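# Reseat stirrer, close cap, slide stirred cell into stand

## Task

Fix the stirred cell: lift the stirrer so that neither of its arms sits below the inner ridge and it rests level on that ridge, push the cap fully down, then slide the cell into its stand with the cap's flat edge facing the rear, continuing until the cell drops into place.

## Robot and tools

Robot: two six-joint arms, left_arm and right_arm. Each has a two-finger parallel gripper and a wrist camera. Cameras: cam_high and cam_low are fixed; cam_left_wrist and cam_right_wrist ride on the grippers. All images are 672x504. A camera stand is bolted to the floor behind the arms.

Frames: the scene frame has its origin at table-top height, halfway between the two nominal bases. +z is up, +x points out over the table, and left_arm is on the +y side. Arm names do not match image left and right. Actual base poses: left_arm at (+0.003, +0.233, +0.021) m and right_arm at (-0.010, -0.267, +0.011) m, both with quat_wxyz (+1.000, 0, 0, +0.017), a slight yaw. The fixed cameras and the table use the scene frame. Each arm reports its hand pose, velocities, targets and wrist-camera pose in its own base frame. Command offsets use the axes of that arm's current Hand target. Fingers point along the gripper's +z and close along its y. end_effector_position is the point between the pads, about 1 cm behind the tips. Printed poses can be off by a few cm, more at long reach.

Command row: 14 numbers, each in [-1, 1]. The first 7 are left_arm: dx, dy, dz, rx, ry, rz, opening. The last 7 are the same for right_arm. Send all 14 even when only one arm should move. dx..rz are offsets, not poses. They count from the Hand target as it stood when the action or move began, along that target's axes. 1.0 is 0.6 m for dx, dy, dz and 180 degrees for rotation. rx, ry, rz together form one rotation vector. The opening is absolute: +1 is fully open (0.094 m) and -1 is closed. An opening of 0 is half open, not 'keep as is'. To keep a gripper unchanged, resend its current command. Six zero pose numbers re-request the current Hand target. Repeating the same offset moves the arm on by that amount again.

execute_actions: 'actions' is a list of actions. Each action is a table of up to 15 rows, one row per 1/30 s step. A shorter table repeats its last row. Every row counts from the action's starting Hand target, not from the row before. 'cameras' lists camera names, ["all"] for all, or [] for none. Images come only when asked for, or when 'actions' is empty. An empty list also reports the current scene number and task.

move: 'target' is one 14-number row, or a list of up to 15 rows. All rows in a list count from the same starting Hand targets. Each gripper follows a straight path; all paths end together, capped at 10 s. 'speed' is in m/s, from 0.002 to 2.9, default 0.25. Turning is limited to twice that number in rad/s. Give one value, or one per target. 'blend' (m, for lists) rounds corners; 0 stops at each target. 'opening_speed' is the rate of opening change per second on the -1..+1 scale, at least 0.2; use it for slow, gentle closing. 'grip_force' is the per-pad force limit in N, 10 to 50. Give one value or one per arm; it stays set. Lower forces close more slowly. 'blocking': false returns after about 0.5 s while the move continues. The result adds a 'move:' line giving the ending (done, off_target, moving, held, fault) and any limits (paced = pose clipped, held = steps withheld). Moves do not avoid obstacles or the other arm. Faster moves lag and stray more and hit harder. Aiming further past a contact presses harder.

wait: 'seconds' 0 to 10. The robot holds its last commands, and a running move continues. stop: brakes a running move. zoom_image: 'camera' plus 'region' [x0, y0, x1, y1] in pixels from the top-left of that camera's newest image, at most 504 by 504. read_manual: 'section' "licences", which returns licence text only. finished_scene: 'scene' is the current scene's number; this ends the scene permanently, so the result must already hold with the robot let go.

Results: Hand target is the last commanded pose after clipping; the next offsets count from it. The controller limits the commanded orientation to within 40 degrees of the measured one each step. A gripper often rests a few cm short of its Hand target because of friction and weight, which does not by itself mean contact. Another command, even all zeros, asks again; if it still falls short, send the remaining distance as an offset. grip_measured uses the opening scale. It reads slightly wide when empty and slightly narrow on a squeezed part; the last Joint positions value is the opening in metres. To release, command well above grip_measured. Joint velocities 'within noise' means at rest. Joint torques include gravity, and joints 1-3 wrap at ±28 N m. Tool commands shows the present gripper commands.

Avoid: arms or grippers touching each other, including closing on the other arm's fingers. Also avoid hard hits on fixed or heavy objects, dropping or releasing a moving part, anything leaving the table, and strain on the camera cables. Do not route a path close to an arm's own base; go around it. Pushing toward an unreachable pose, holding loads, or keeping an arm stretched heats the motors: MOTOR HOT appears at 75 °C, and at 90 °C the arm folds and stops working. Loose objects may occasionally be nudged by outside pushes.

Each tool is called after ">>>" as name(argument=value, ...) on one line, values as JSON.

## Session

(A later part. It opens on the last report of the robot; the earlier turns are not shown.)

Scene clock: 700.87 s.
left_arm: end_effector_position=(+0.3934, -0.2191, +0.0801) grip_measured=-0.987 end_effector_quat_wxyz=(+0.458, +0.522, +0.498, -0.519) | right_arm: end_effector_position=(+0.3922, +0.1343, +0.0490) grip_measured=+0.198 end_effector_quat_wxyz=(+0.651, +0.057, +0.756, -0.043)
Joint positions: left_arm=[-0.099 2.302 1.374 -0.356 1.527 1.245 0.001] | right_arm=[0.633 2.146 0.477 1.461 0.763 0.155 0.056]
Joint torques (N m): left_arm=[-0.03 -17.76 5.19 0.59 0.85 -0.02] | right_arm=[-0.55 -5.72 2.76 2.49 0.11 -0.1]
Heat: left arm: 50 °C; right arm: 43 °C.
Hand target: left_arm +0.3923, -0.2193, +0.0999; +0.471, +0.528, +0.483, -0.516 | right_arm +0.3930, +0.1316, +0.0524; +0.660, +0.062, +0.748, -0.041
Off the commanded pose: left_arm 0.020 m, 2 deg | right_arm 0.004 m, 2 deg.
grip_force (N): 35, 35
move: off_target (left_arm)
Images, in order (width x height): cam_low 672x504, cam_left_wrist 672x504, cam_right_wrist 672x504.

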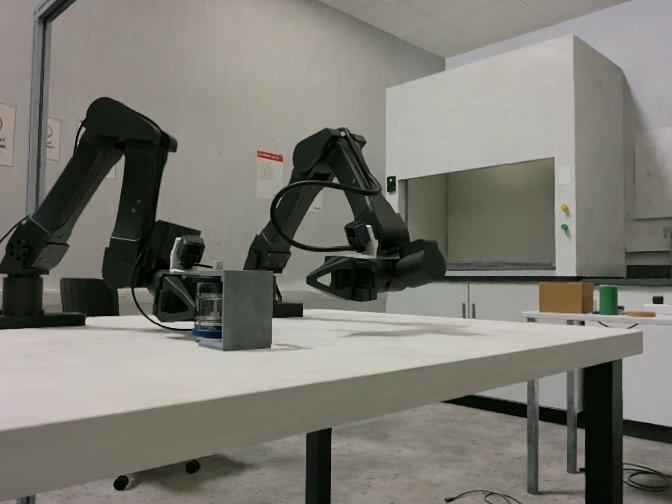

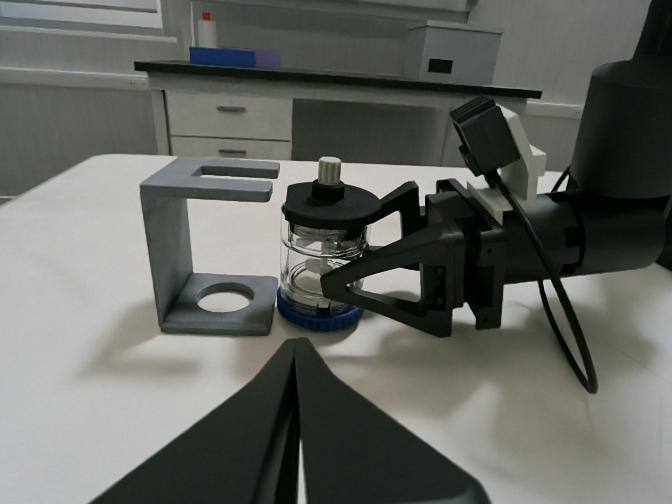

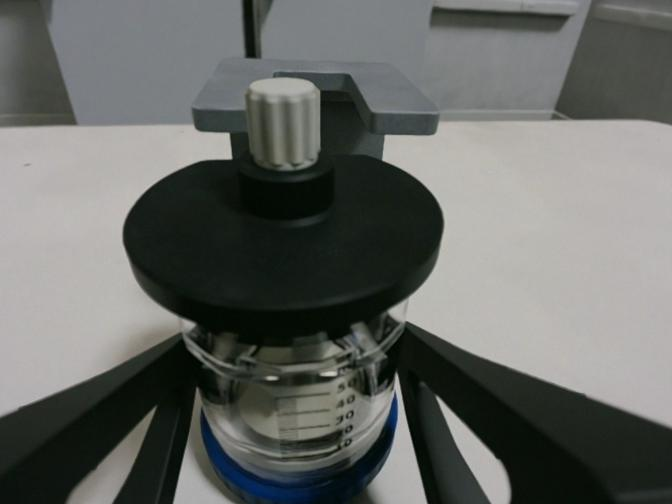

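>>> move(target=[0,0,0,0,0,0,-1,-0.003,-0.0085,0.003,0,0,0,0.1], speed=0.06, cameras=["cam_low","cam_right_wrist"])

>>> zoom_image(camera="cam_low", region=[170, 260, 250, 350])

>>> zoom_image(camera="cam_right_wrist", region=[140, 0, 440, 220])

Scene clock: 708.20 s.
left_arm: end_effector_position=(+0.3934, -0.2191, +0.0801) grip_measured=-0.987 end_effector_quat_wxyz=(+0.458, +0.522, +0.498, -0.519) | right_arm: end_effector_position=(+0.3933, +0.1284, +0.0474) grip_measured=+0.198 end_effector_quat_wxyz=(+0.649, +0.056, +0.758, -0.045)
Joint positions: left_arm=[-0.099 2.302 1.374 -0.356 1.527 1.245 0.001] | right_arm=[0.613 2.146 0.468 1.466 0.745 0.151 0.056]
Joint torques (N m): left_arm=[-0.05 -17.69 5.27 0.59 0.86 -0.04] | right_arm=[-0.51 -6.22 2.67 2.51 0.1 -0.09]
Heat: left arm: 50 °C; right arm: 44 °C.
Hand target: left_arm +0.3923, -0.2193, +0.0999; +0.471, +0.528, +0.483, -0.516 | right_arm +0.3943, +0.1262, +0.0539; +0.660, +0.063, +0.748, -0.040
Off the commanded pose: left_arm 0.020 m, 2 deg | right_arm 0.007 m, 2 deg.
grip_force (N): 35, 35
move: off_target (left_arm)
Images, in order (width x height): cam_low 672x504, cam_right_wrist 672x504.

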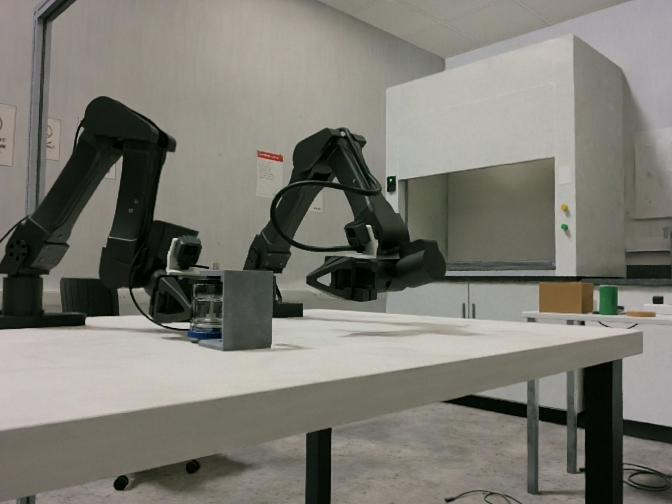

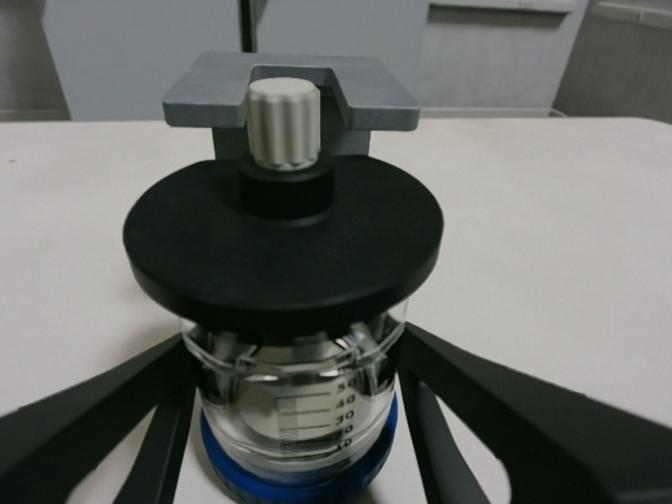

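Scaled by 5.600 from the camera's 672x504 image, which has a finer 960x720 frame.

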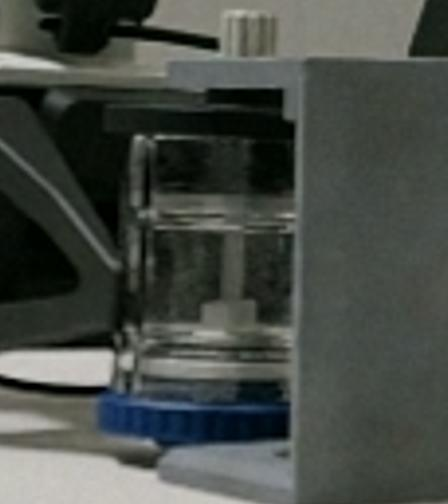

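Scaled by 1.680 from the camera's 672x504 image, which has a finer 960x720 frame.

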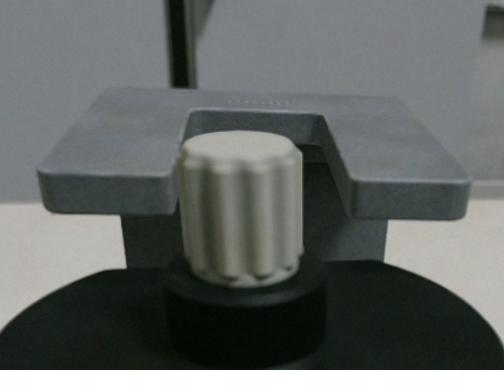

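>>> move(target=[[0,0,0,0,0,0,-1,-0.02,-0.0035,-0.006,0,0,0,0.1],[0,0,0,0,0,0,-1,-0.001,-0.0038,0.0,0,0,0,0.1]], speed=0.1, cameras=["cam_low","cam_right_wrist"])

>>> zoom_image(camera="cam_low", region=[170, 260, 250, 350])

>>> zoom_image(camera="cam_right_wrist", region=[140, 0, 440, 220])

Scene clock: 714.87 s.
left_arm: end_effector_position=(+0.3934, -0.2191, +0.0801) grip_measured=-0.987 end_effector_quat_wxyz=(+0.458, +0.522, +0.498, -0.519) | right_arm: end_effector_position=(+0.3907, +0.1250, +0.0507) grip_measured=+0.198 end_effector_quat_wxyz=(+0.649, +0.056, +0.757, -0.044)
Joint positions: left_arm=[-0.099 2.302 1.374 -0.356 1.527 1.245 0.001] | right_arm=[0.607 2.125 0.449 1.467 0.738 0.148 0.056]
Joint torques (N m): left_arm=[-0.1 -17.73 5.24 0.58 0.87 -0.04] | right_arm=[-0.58 -5.03 3.69 2.51 0.12 -0.09]
Heat: left arm: 50 °C; right arm: 45 °C.
Hand target: left_arm +0.3923, -0.2193, +0.0999; +0.471, +0.528, +0.483, -0.516 | right_arm +0.3940, +0.1239, +0.0544; +0.660, +0.063, +0.748, -0.041
Off the commanded pose: left_arm 0.020 m, 2 deg | right_arm 0.005 m, 2 deg.
grip_force (N): 35, 35
move: off_target (left_arm)
Images, in order (width x height): cam_low 672x504, cam_right_wrist 672x504.

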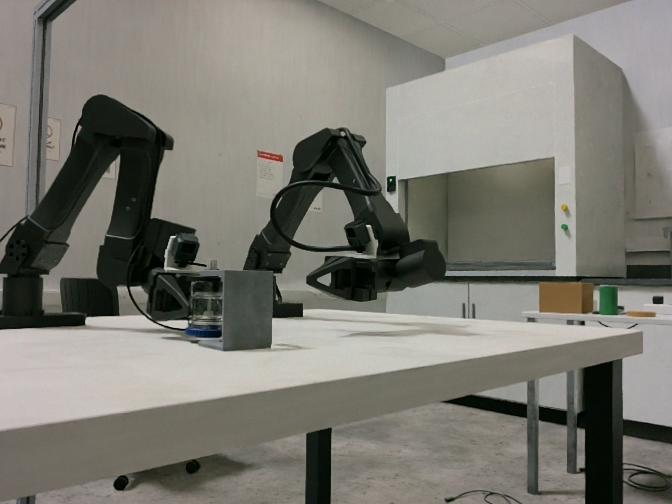

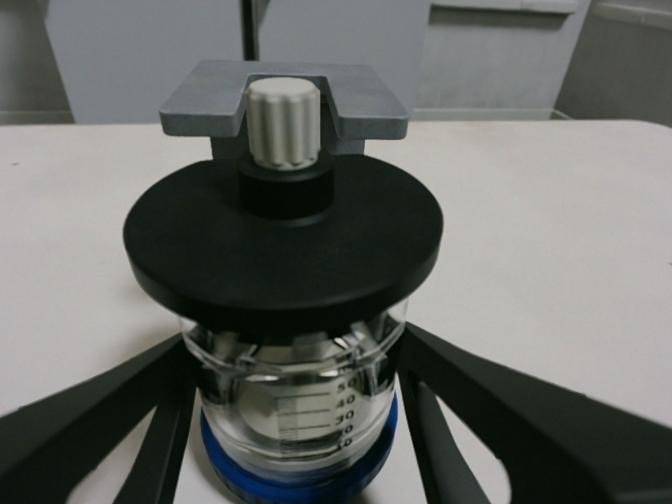

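Scaled by 5.600 from the camera's 672x504 image, which has a finer 960x720 frame.

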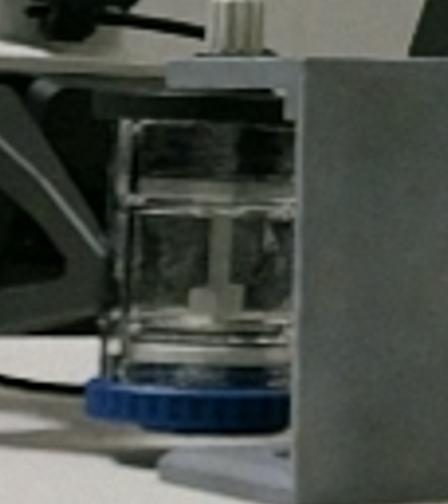

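Scaled by 1.680 from the camera's 672x504 image, which has a finer 960x720 frame.

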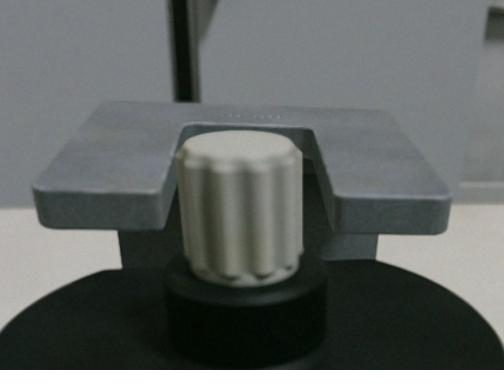

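>>> move(target=[0,0,0,0,0,0,-1,-0.0025,-0.0008,0.014,0,0,0,0.1], speed=0.06, cameras=["cam_low","cam_right_wrist"])

>>> zoom_image(camera="cam_low", region=[170, 260, 250, 350])

>>> zoom_image(camera="cam_right_wrist", region=[140, 0, 440, 220])

Scene clock: 721.87 s.
left_arm: end_effector_position=(+0.3934, -0.2191, +0.0801) grip_measured=-0.987 end_effector_quat_wxyz=(+0.458, +0.522, +0.498, -0.519) | right_arm: end_effector_position=(+0.3970, +0.1217, +0.0508) grip_measured=+0.198 end_effector_quat_wxyz=(+0.650, +0.057, +0.757, -0.043)
Joint positions: left_arm=[-0.099 2.302 1.374 -0.356 1.527 1.245 0.001] | right_arm=[0.584 2.133 0.462 1.468 0.716 0.143 0.056]
Joint torques (N m): left_arm=[-0.03 -17.66 5.16 0.59 0.84 -0.02] | right_arm=[-0.57 -5.27 4.62 2.36 0.08 -0.08]
Heat: left arm: 50 °C; right arm: 45 °C.
Hand target: left_arm +0.3923, -0.2193, +0.0999; +0.471, +0.528, +0.483, -0.516 | right_arm +0.4024, +0.1221, +0.0549; +0.660, +0.063, +0.748, -0.040
Off the commanded pose: left_arm 0.020 m, 2 deg | right_arm 0.007 m, 2 deg.
grip_force (N): 35, 35
move: off_target (left_arm)
Images, in order (width x height): cam_low 672x504, cam_right_wrist 672x504.

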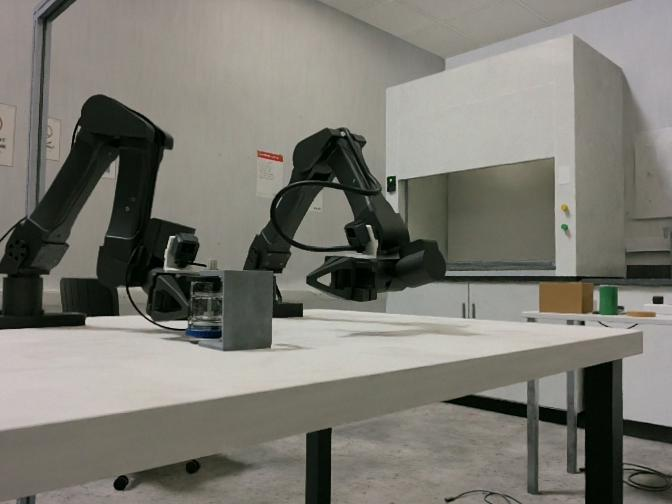

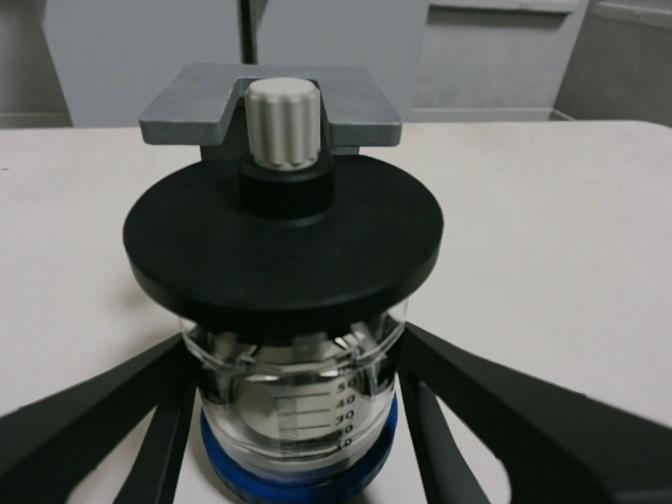

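Scaled by 5.600 from the camera's 672x504 image, which has a finer 960x720 frame.

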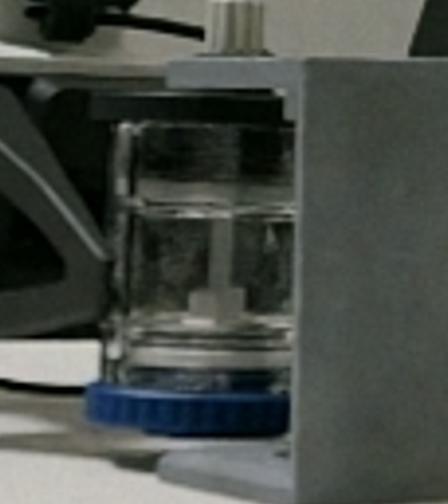

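Scaled by 1.680 from the camera's 672x504 image, which has a finer 960x720 frame.

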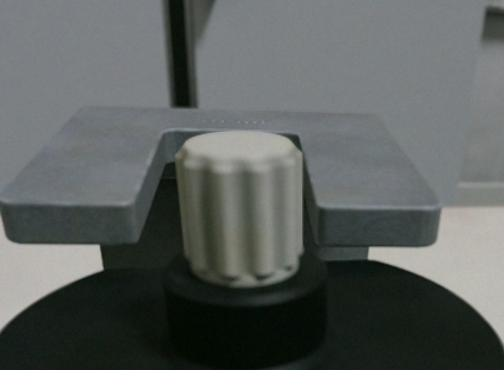

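>>> move(target=[0,0,0,0,0,0,-1,-0.002,0.0085,0.0110,0,0,0,0.1], speed=0.06, cameras=["cam_low","cam_right_wrist","cam_left_wrist"])

>>> zoom_image(camera="cam_low", region=[170, 260, 250, 350])

>>> zoom_image(camera="cam_right_wrist", region=[140, 0, 440, 220])

>>> zoom_image(camera="cam_left_wrist", region=[130, 150, 390, 350])

Scene clock: 727.93 s.
left_arm: end_effector_position=(+0.3934, -0.2191, +0.0801) grip_measured=-0.987 end_effector_quat_wxyz=(+0.458, +0.522, +0.498, -0.519) | right_arm: end_effector_position=(+0.4042, +0.1269, +0.0537) grip_measured=+0.198 end_effector_quat_wxyz=(+0.654, +0.059, +0.753, -0.040)
Joint positions: left_arm=[-0.099 2.302 1.374 -0.356 1.527 1.245 0.001] | right_arm=[0.584 2.138 0.496 1.454 0.713 0.142 0.056]
Joint torques (N m): left_arm=[-0.02 -17.76 5.16 0.59 0.87 -0.02] | right_arm=[-0.76 -5.48 4.86 2.21 0.08 -0.1]
Heat: left arm: 51 °C; right arm: 45 °C.
Hand target: left_arm +0.3923, -0.2193, +0.0999; +0.471, +0.528, +0.483, -0.516 | right_arm +0.4097, +0.1261, +0.0553; +0.660, +0.063, +0.748, -0.041
Off the commanded pose: left_arm 0.020 m, 2 deg | right_arm 0.006 m, 1 deg.
grip_force (N): 35, 35
move: off_target (left_arm)
Images, in order (width x height): cam_low 672x504, cam_left_wrist 672x504, cam_right_wrist 672x504.

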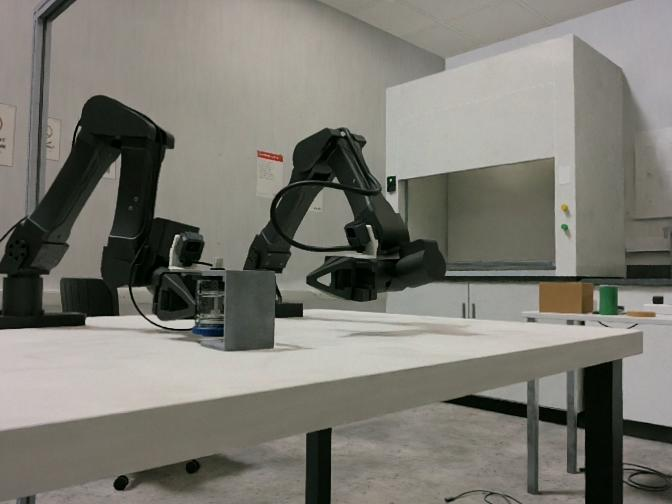

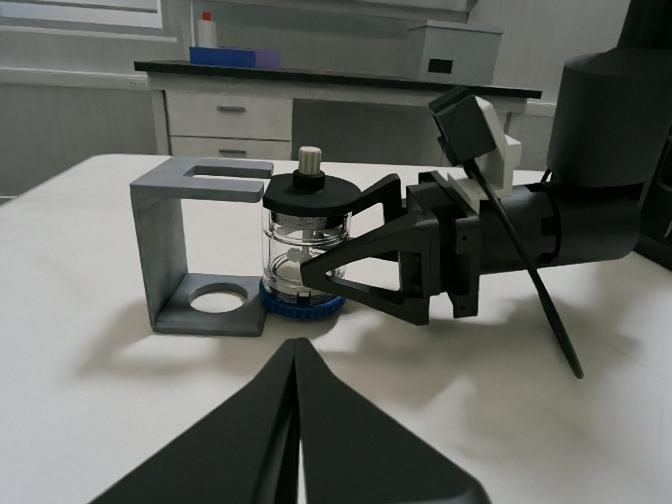

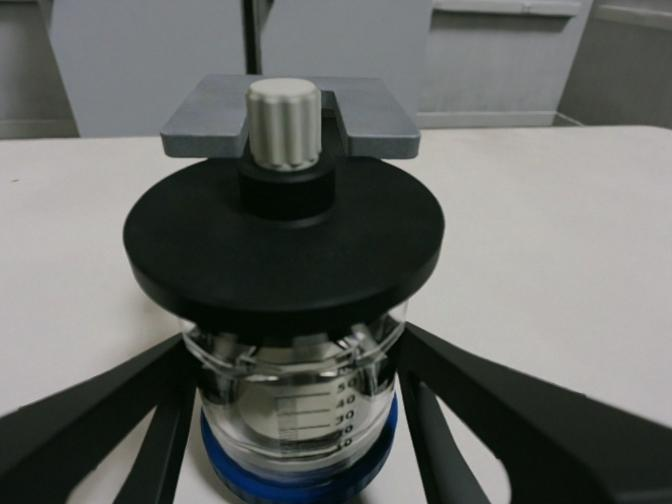

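Scaled by 5.600 from the camera's 672x504 image, which has a finer 960x720 frame.

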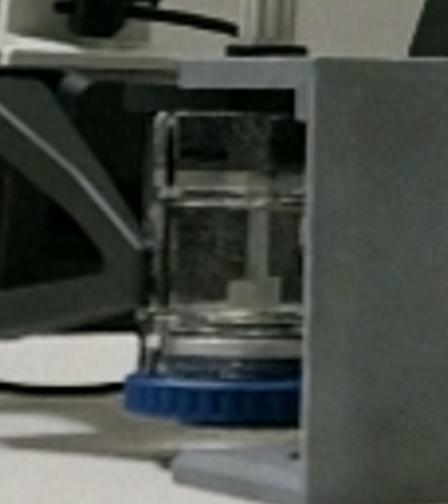

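Scaled by 1.680 from the camera's 672x504 image, which has a finer 960x720 frame.

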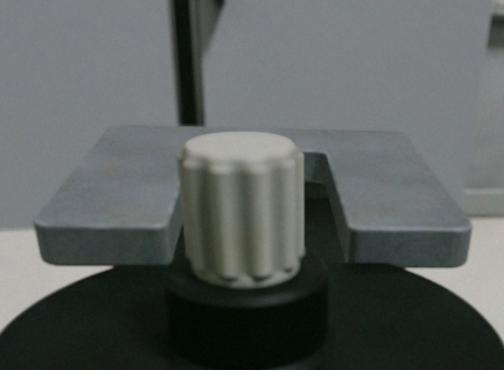

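Scaled by 1.938 from the camera's 672x504 image, which has a finer 960x720 frame.

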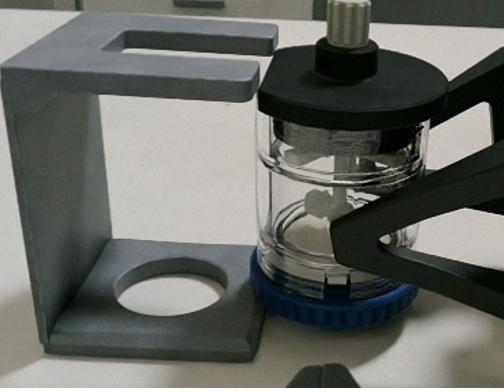

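>>> move(target=[0,0,0,0,0,0,-1,0.0048,-0.002,-0.0105,0,0,0,0.1], speed=0.06, cameras=["cam_low","cam_right_wrist"])

>>> zoom_image(camera="cam_low", region=[170, 260, 250, 350])

>>> zoom_image(camera="cam_right_wrist", region=[140, 0, 440, 220])

Scene clock: 733.60 s.
left_arm: end_effector_position=(+0.3934, -0.2191, +0.0801) grip_measured=-0.987 end_effector_quat_wxyz=(+0.458, +0.522, +0.498, -0.519) | right_arm: end_effector_position=(+0.4042, +0.1269, +0.0536) grip_measured=+0.198 end_effector_quat_wxyz=(+0.654, +0.059, +0.754, -0.040)
Joint positions: left_arm=[-0.099 2.302 1.374 -0.356 1.527 1.245 0.001] | right_arm=[0.584 2.138 0.496 1.453 0.713 0.142 0.056]
Joint torques (N m): left_arm=[-0.06 -17.74 5.22 0.6 0.86 -0.04] | right_arm=[0.36 -5.18 3.03 2.48 0.21 -0.04]
Heat: left arm: 51 °C; right arm: 45 °C.
Hand target: left_arm +0.3923, -0.2193, +0.0999; +0.471, +0.528, +0.483, -0.516 | right_arm +0.4030, +0.1260, +0.0532; +0.660, +0.063, +0.748, -0.041
Off the commanded pose: left_arm 0.020 m, 2 deg | right_arm 0.002 m, 1 deg.
grip_force (N): 35, 35
move: off_target (left_arm)
Images, in order (width x height): cam_low 672x504, cam_right_wrist 672x504.

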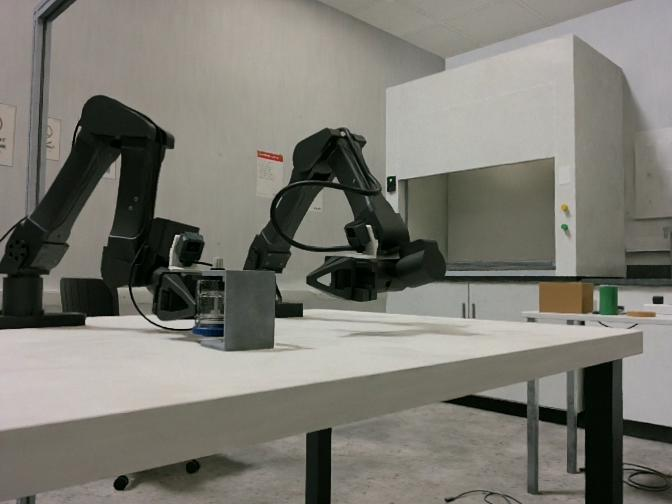

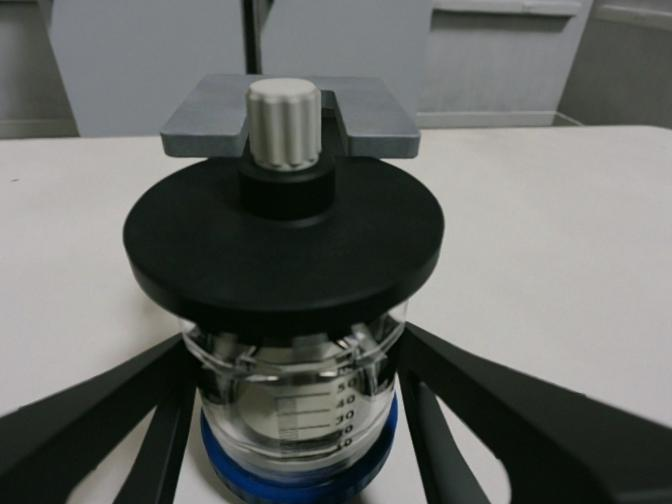

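Scaled by 5.600 from the camera's 672x504 image, which has a finer 960x720 frame.

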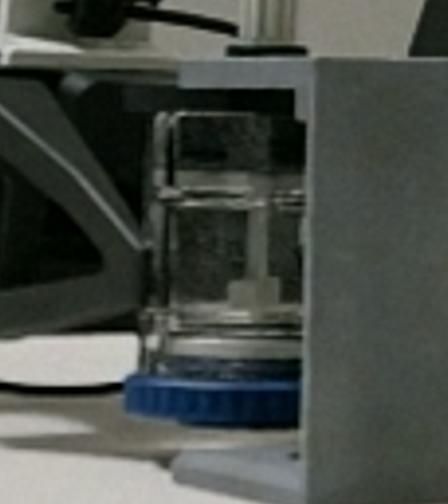

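Scaled by 1.680 from the camera's 672x504 image, which has a finer 960x720 frame.

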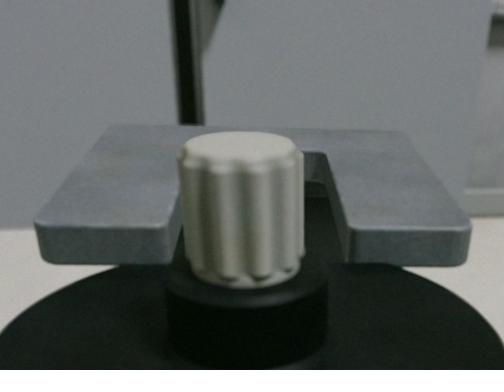

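>>> move(target=[0,0,0,0,0,0,-1,0.0048,0,-0.005,0,0,0,0.1], speed=0.06, cameras=["cam_low","cam_right_wrist"])

>>> zoom_image(camera="cam_low", region=[170, 260, 250, 350])

Scene clock: 736.83 s.
left_arm: end_effector_position=(+0.3934, -0.2191, +0.0801) grip_measured=-0.987 end_effector_quat_wxyz=(+0.458, +0.522, +0.498, -0.519) | right_arm: end_effector_position=(+0.4015, +0.1274, +0.0489) grip_measured=+0.198 end_effector_quat_wxyz=(+0.651, +0.056, +0.756, -0.041)
Joint positions: left_arm=[-0.099 2.302 1.374 -0.356 1.527 1.245 0.001] | right_arm=[0.59 2.153 0.49 1.465 0.717 0.142 0.056]
Joint torques (N m): left_arm=[-0.01 -17.76 5.16 0.61 0.86 -0.01] | right_arm=[0.62 -5.45 2.77 2.52 0.25 -0.02]
Heat: left arm: 51 °C; right arm: 45 °C.
Hand target: left_arm +0.3923, -0.2193, +0.0999; +0.471, +0.528, +0.483, -0.516 | right_arm +0.3998, +0.1267, +0.0508; +0.660, +0.063, +0.748, -0.040
Off the commanded pose: left_arm 0.020 m, 2 deg | right_arm 0.003 m, 2 deg.
grip_force (N): 35, 35
move: off_target (left_arm)
Images, in order (width x height): cam_low 672x504, cam_right_wrist 672x504.

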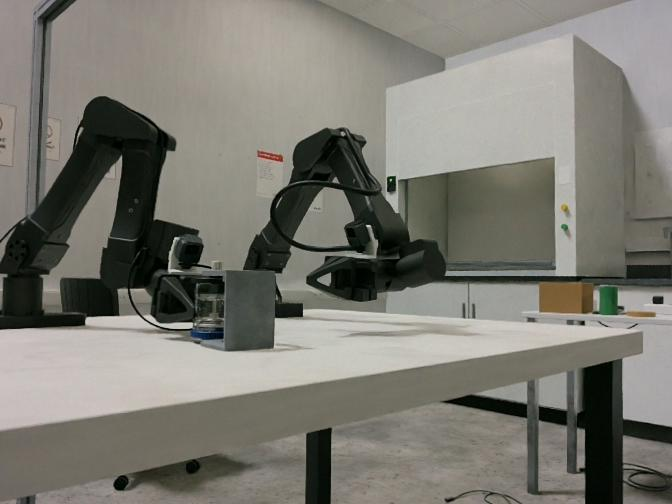

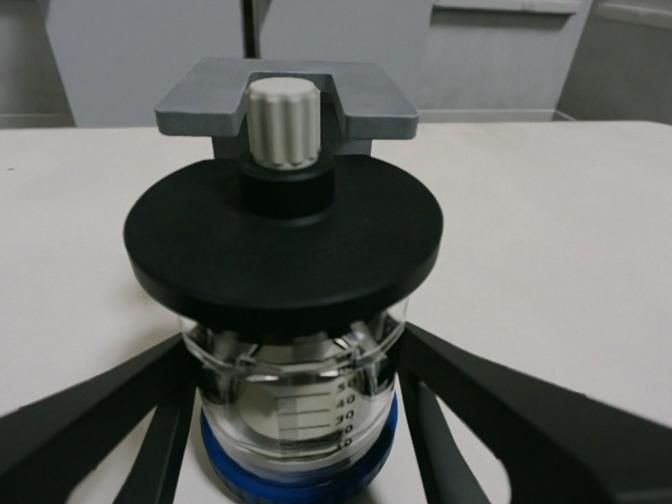

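Scaled by 5.600 from the camera's 672x504 image, which has a finer 960x720 frame.

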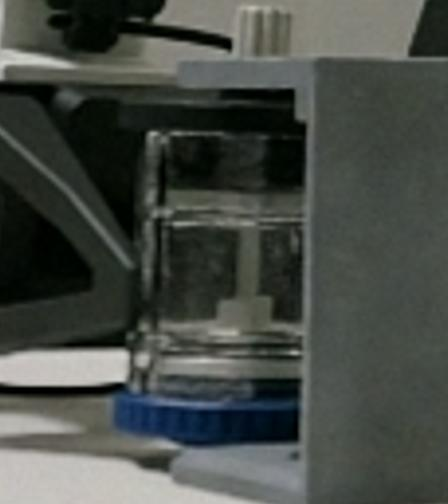

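>>> move(target=[0,0,0,0,0,0,-1,-0.0051,0.0008,0.0166,0,0,0,0.1], speed=0.06, cameras=["cam_low","cam_right_wrist"])

>>> zoom_image(camera="cam_low", region=[170, 260, 250, 350])

>>> zoom_image(camera="cam_right_wrist", region=[140, 0, 440, 220])

Scene clock: 741.70 s.
left_arm: end_effector_position=(+0.3934, -0.2191, +0.0801) grip_measured=-0.987 end_effector_quat_wxyz=(+0.458, +0.522, +0.498, -0.519) | right_arm: end_effector_position=(+0.4048, +0.1252, +0.0507) grip_measured=+0.198 end_effector_quat_wxyz=(+0.653, +0.060, +0.754, -0.041)
Joint positions: left_arm=[-0.099 2.302 1.374 -0.356 1.527 1.245 0.001] | right_arm=[0.579 2.153 0.497 1.465 0.712 0.142 0.056]
Joint torques (N m): left_arm=[-0.13 -17.78 5.24 0.58 0.87 -0.04] | right_arm=[-0.53 -5.52 4.72 2.24 0.1 -0.09]
Heat: left arm: 51 °C; right arm: 45 °C.
Hand target: left_arm +0.3923, -0.2193, +0.0999; +0.471, +0.528, +0.483, -0.516 | right_arm +0.4099, +0.1255, +0.0525; +0.660, +0.063, +0.748, -0.040
Off the commanded pose: left_arm 0.020 m, 2 deg | right_arm 0.006 m, 1 deg.
grip_force (N): 35, 35
move: off_target (left_arm)
Images, in order (width x height): cam_low 672x504, cam_right_wrist 672x504.

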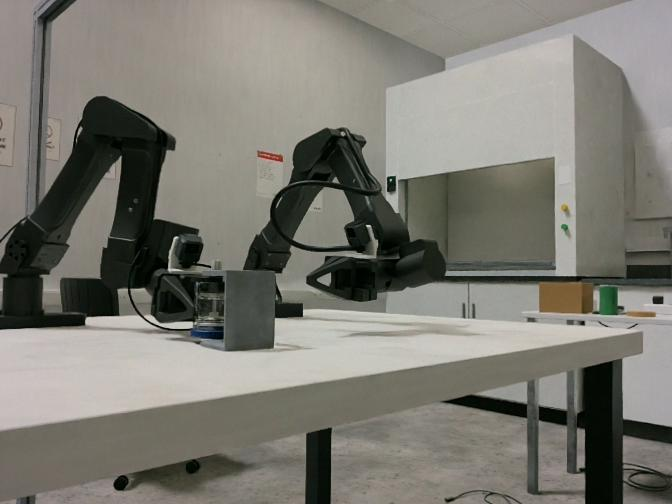

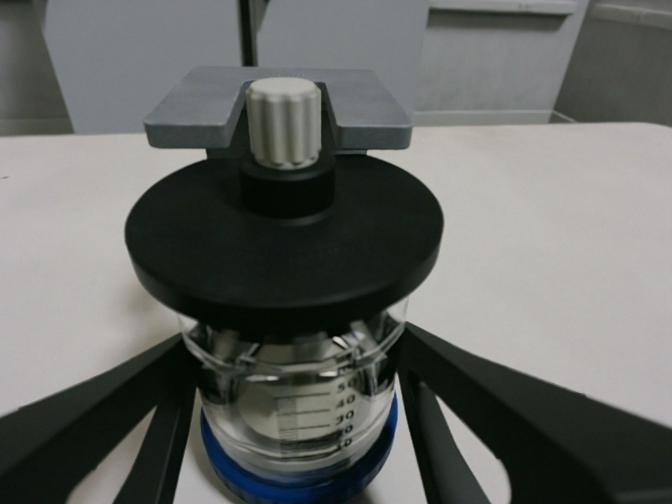

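Scaled by 5.600 from the camera's 672x504 image, which has a finer 960x720 frame.

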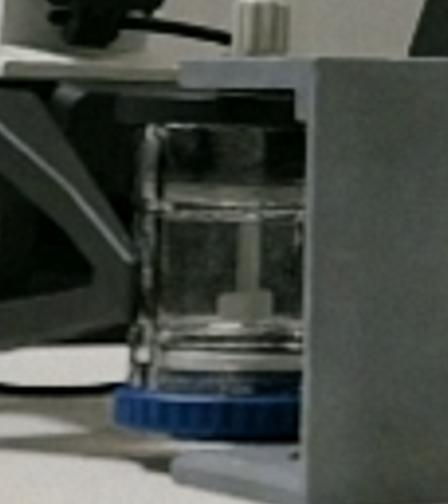

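Scaled by 1.680 from the camera's 672x504 image, which has a finer 960x720 frame.

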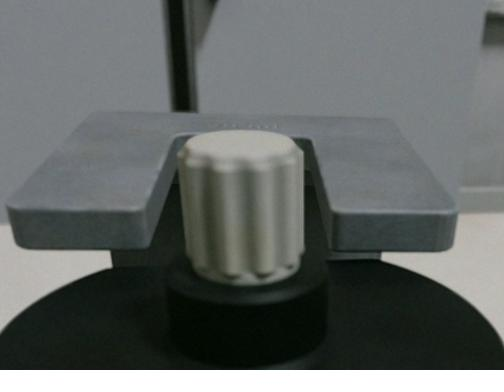

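>>> move(target=[0,0,0,0,0,0,-1,-0.0023,0.0035,0.0150,0,0,0,0.1], speed=0.06, cameras=["cam_low","cam_right_wrist","cam_left_wrist"])

>>> zoom_image(camera="cam_low", region=[170, 260, 250, 350])

>>> zoom_image(camera="cam_right_wrist", region=[140, 0, 440, 220])

>>> zoom_image(camera="cam_left_wrist", region=[130, 150, 390, 350])

Scene clock: 747.77 s.
left_arm: end_effector_position=(+0.3934, -0.2191, +0.0801) grip_measured=-0.987 end_effector_quat_wxyz=(+0.458, +0.522, +0.498, -0.519) | right_arm: end_effector_position=(+0.4138, +0.1260, +0.0511) grip_measured=+0.198 end_effector_quat_wxyz=(+0.653, +0.060, +0.754, -0.041)
Joint positions: left_arm=[-0.099 2.302 1.374 -0.356 1.527 1.245 0.001] | right_arm=[0.564 2.16 0.53 1.442 0.696 0.138 0.056]
Joint torques (N m): left_arm=[-0.06 -17.7 5.18 0.59 0.84 -0.03] | right_arm=[-0.57 -5.7 4.98 2.24 0.11 -0.09]
Heat: left arm: 51 °C; right arm: 46 °C.
Hand target: left_arm +0.3923, -0.2193, +0.0999; +0.471, +0.528, +0.483, -0.516 | right_arm +0.4193, +0.1262, +0.0529; +0.660, +0.063, +0.748, -0.040
Off the commanded pose: left_arm 0.020 m, 2 deg | right_arm 0.006 m, 1 deg.
grip_force (N): 35, 35
move: off_target (left_arm)
Images, in order (width x height): cam_low 672x504, cam_left_wrist 672x504, cam_right_wrist 672x504.

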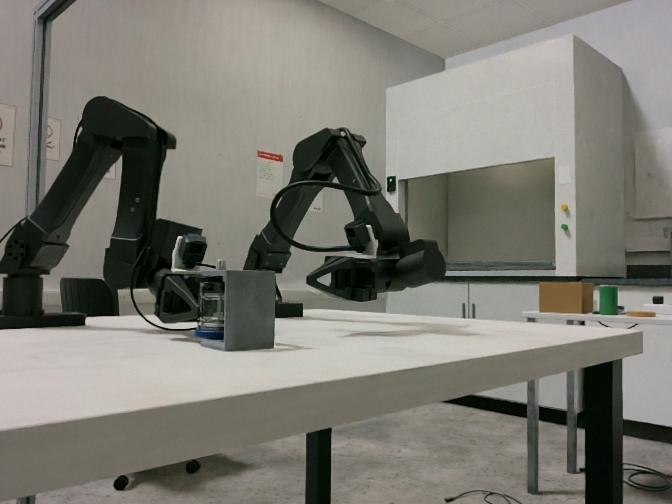

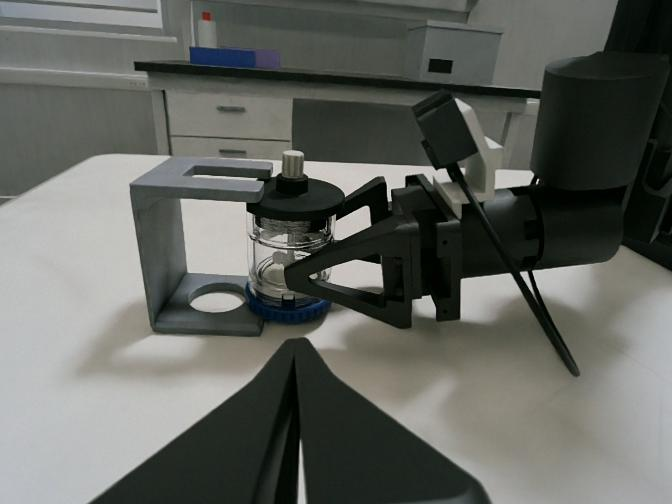

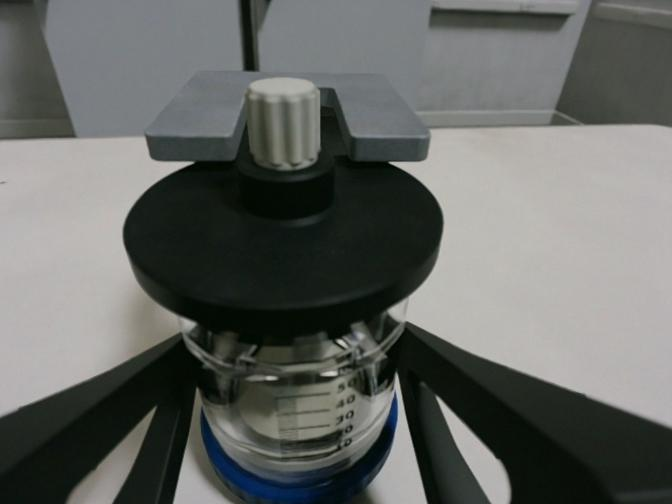

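Scaled by 5.600 from the camera's 672x504 image, which has a finer 960x720 frame.

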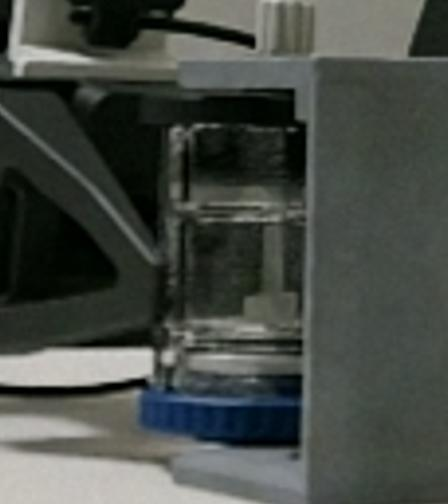

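Scaled by 1.680 from the camera's 672x504 image, which has a finer 960x720 frame.

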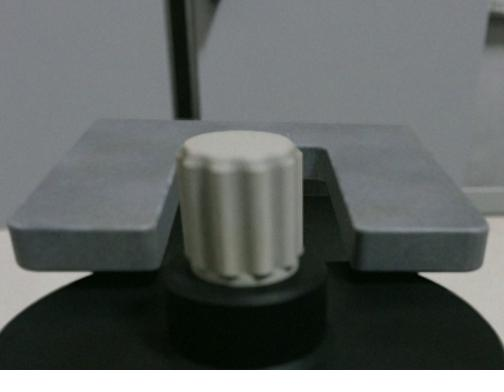

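Scaled by 1.938 from the camera's 672x504 image, which has a finer 960x720 frame.

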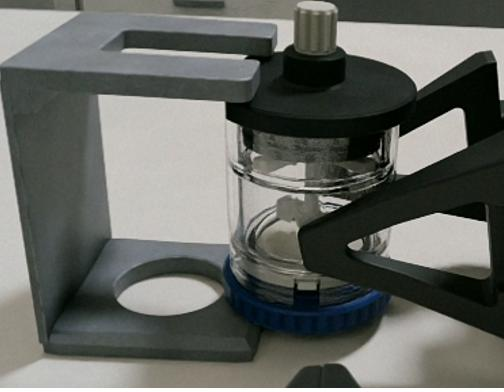

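>>> move(target=[0,0,0,0,0,0,-1,-0.0023,0.0005,0.0150,0,0,0,0.1], speed=0.05, cameras=["cam_low","cam_right_wrist","cam_left_wrist"])

>>> zoom_image(camera="cam_low", region=[170, 260, 250, 350])

>>> zoom_image(camera="cam_right_wrist", region=[140, 0, 440, 220])

>>> zoom_image(camera="cam_left_wrist", region=[130, 150, 390, 350])

Scene clock: 754.03 s.
left_arm: end_effector_position=(+0.3934, -0.2191, +0.0801) grip_measured=-0.987 end_effector_quat_wxyz=(+0.458, +0.522, +0.498, -0.519) | right_arm: end_effector_position=(+0.4230, +0.1249, +0.0529) grip_measured=+0.198 end_effector_quat_wxyz=(+0.655, +0.062, +0.752, -0.040)
Joint positions: left_arm=[-0.099 2.302 1.374 -0.356 1.527 1.245 0.001] | right_arm=[0.544 2.165 0.559 1.427 0.679 0.134 0.056]
Joint torques (N m): left_arm=[-0.09 -17.73 5.29 0.59 0.85 -0.03] | right_arm=[-0.54 -5.76 5.11 2.19 0.07 -0.09]
Heat: left arm: 51 °C; right arm: 46 °C.
Hand target: left_arm +0.3923, -0.2193, +0.0999; +0.471, +0.528, +0.483, -0.516 | right_arm +0.4283, +0.1251, +0.0530; +0.660, +0.063, +0.748, -0.041
Off the commanded pose: left_arm 0.020 m, 2 deg | right_arm 0.005 m, 1 deg.
grip_force (N): 35, 35
move: off_target (left_arm)
Images, in order (width x height): cam_low 672x504, cam_left_wrist 672x504, cam_right_wrist 672x504.

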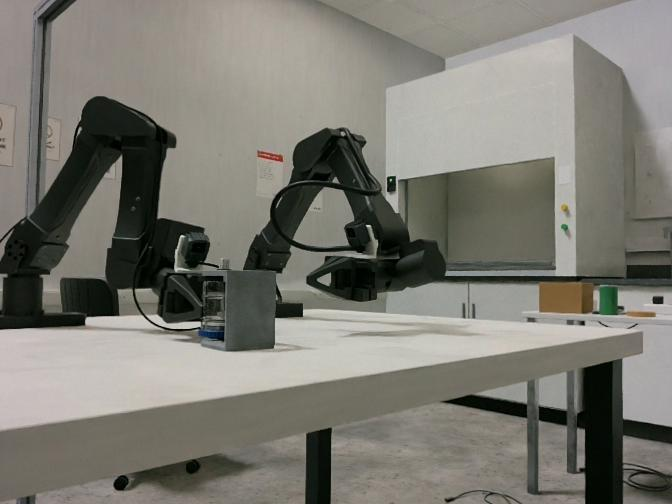

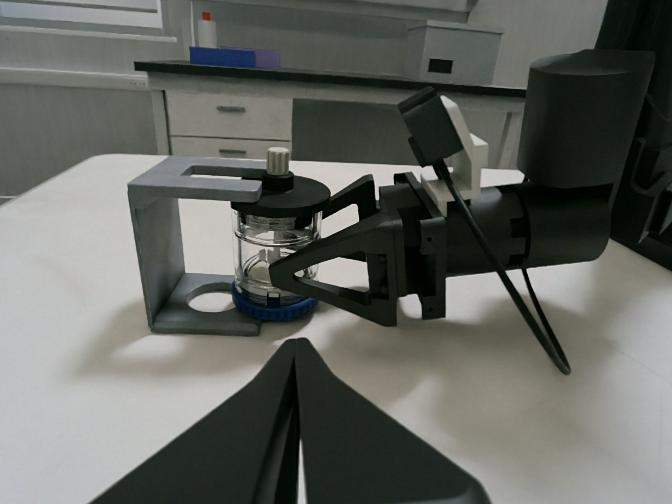

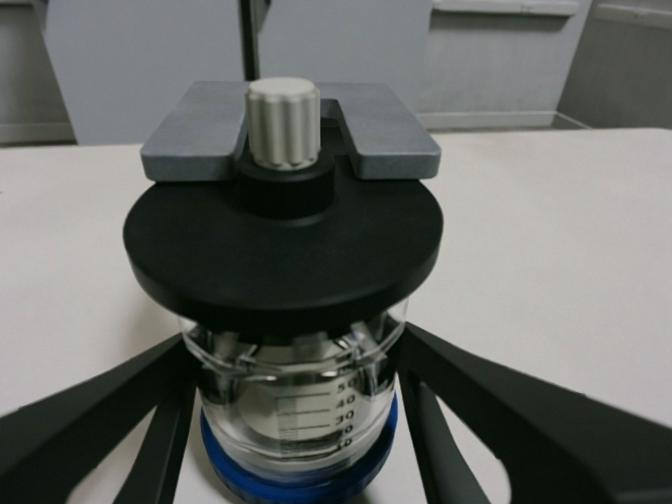

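Scaled by 5.600 from the camera's 672x504 image, which has a finer 960x720 frame.

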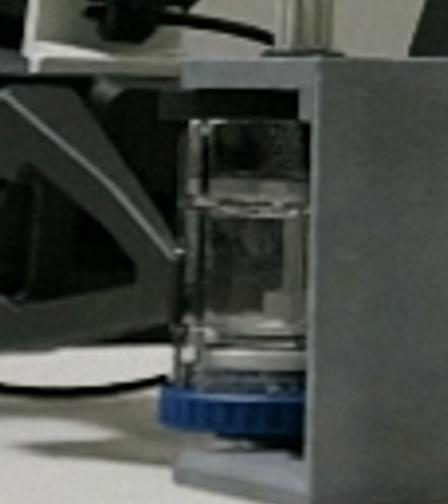

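Scaled by 1.680 from the camera's 672x504 image, which has a finer 960x720 frame.

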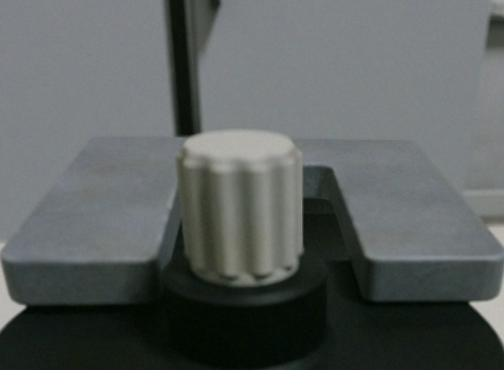

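Scaled by 1.938 from the camera's 672x504 image, which has a finer 960x720 frame.

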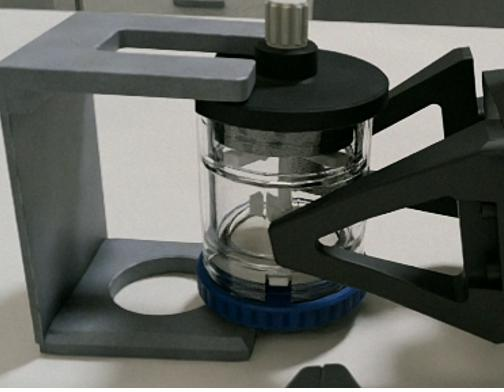

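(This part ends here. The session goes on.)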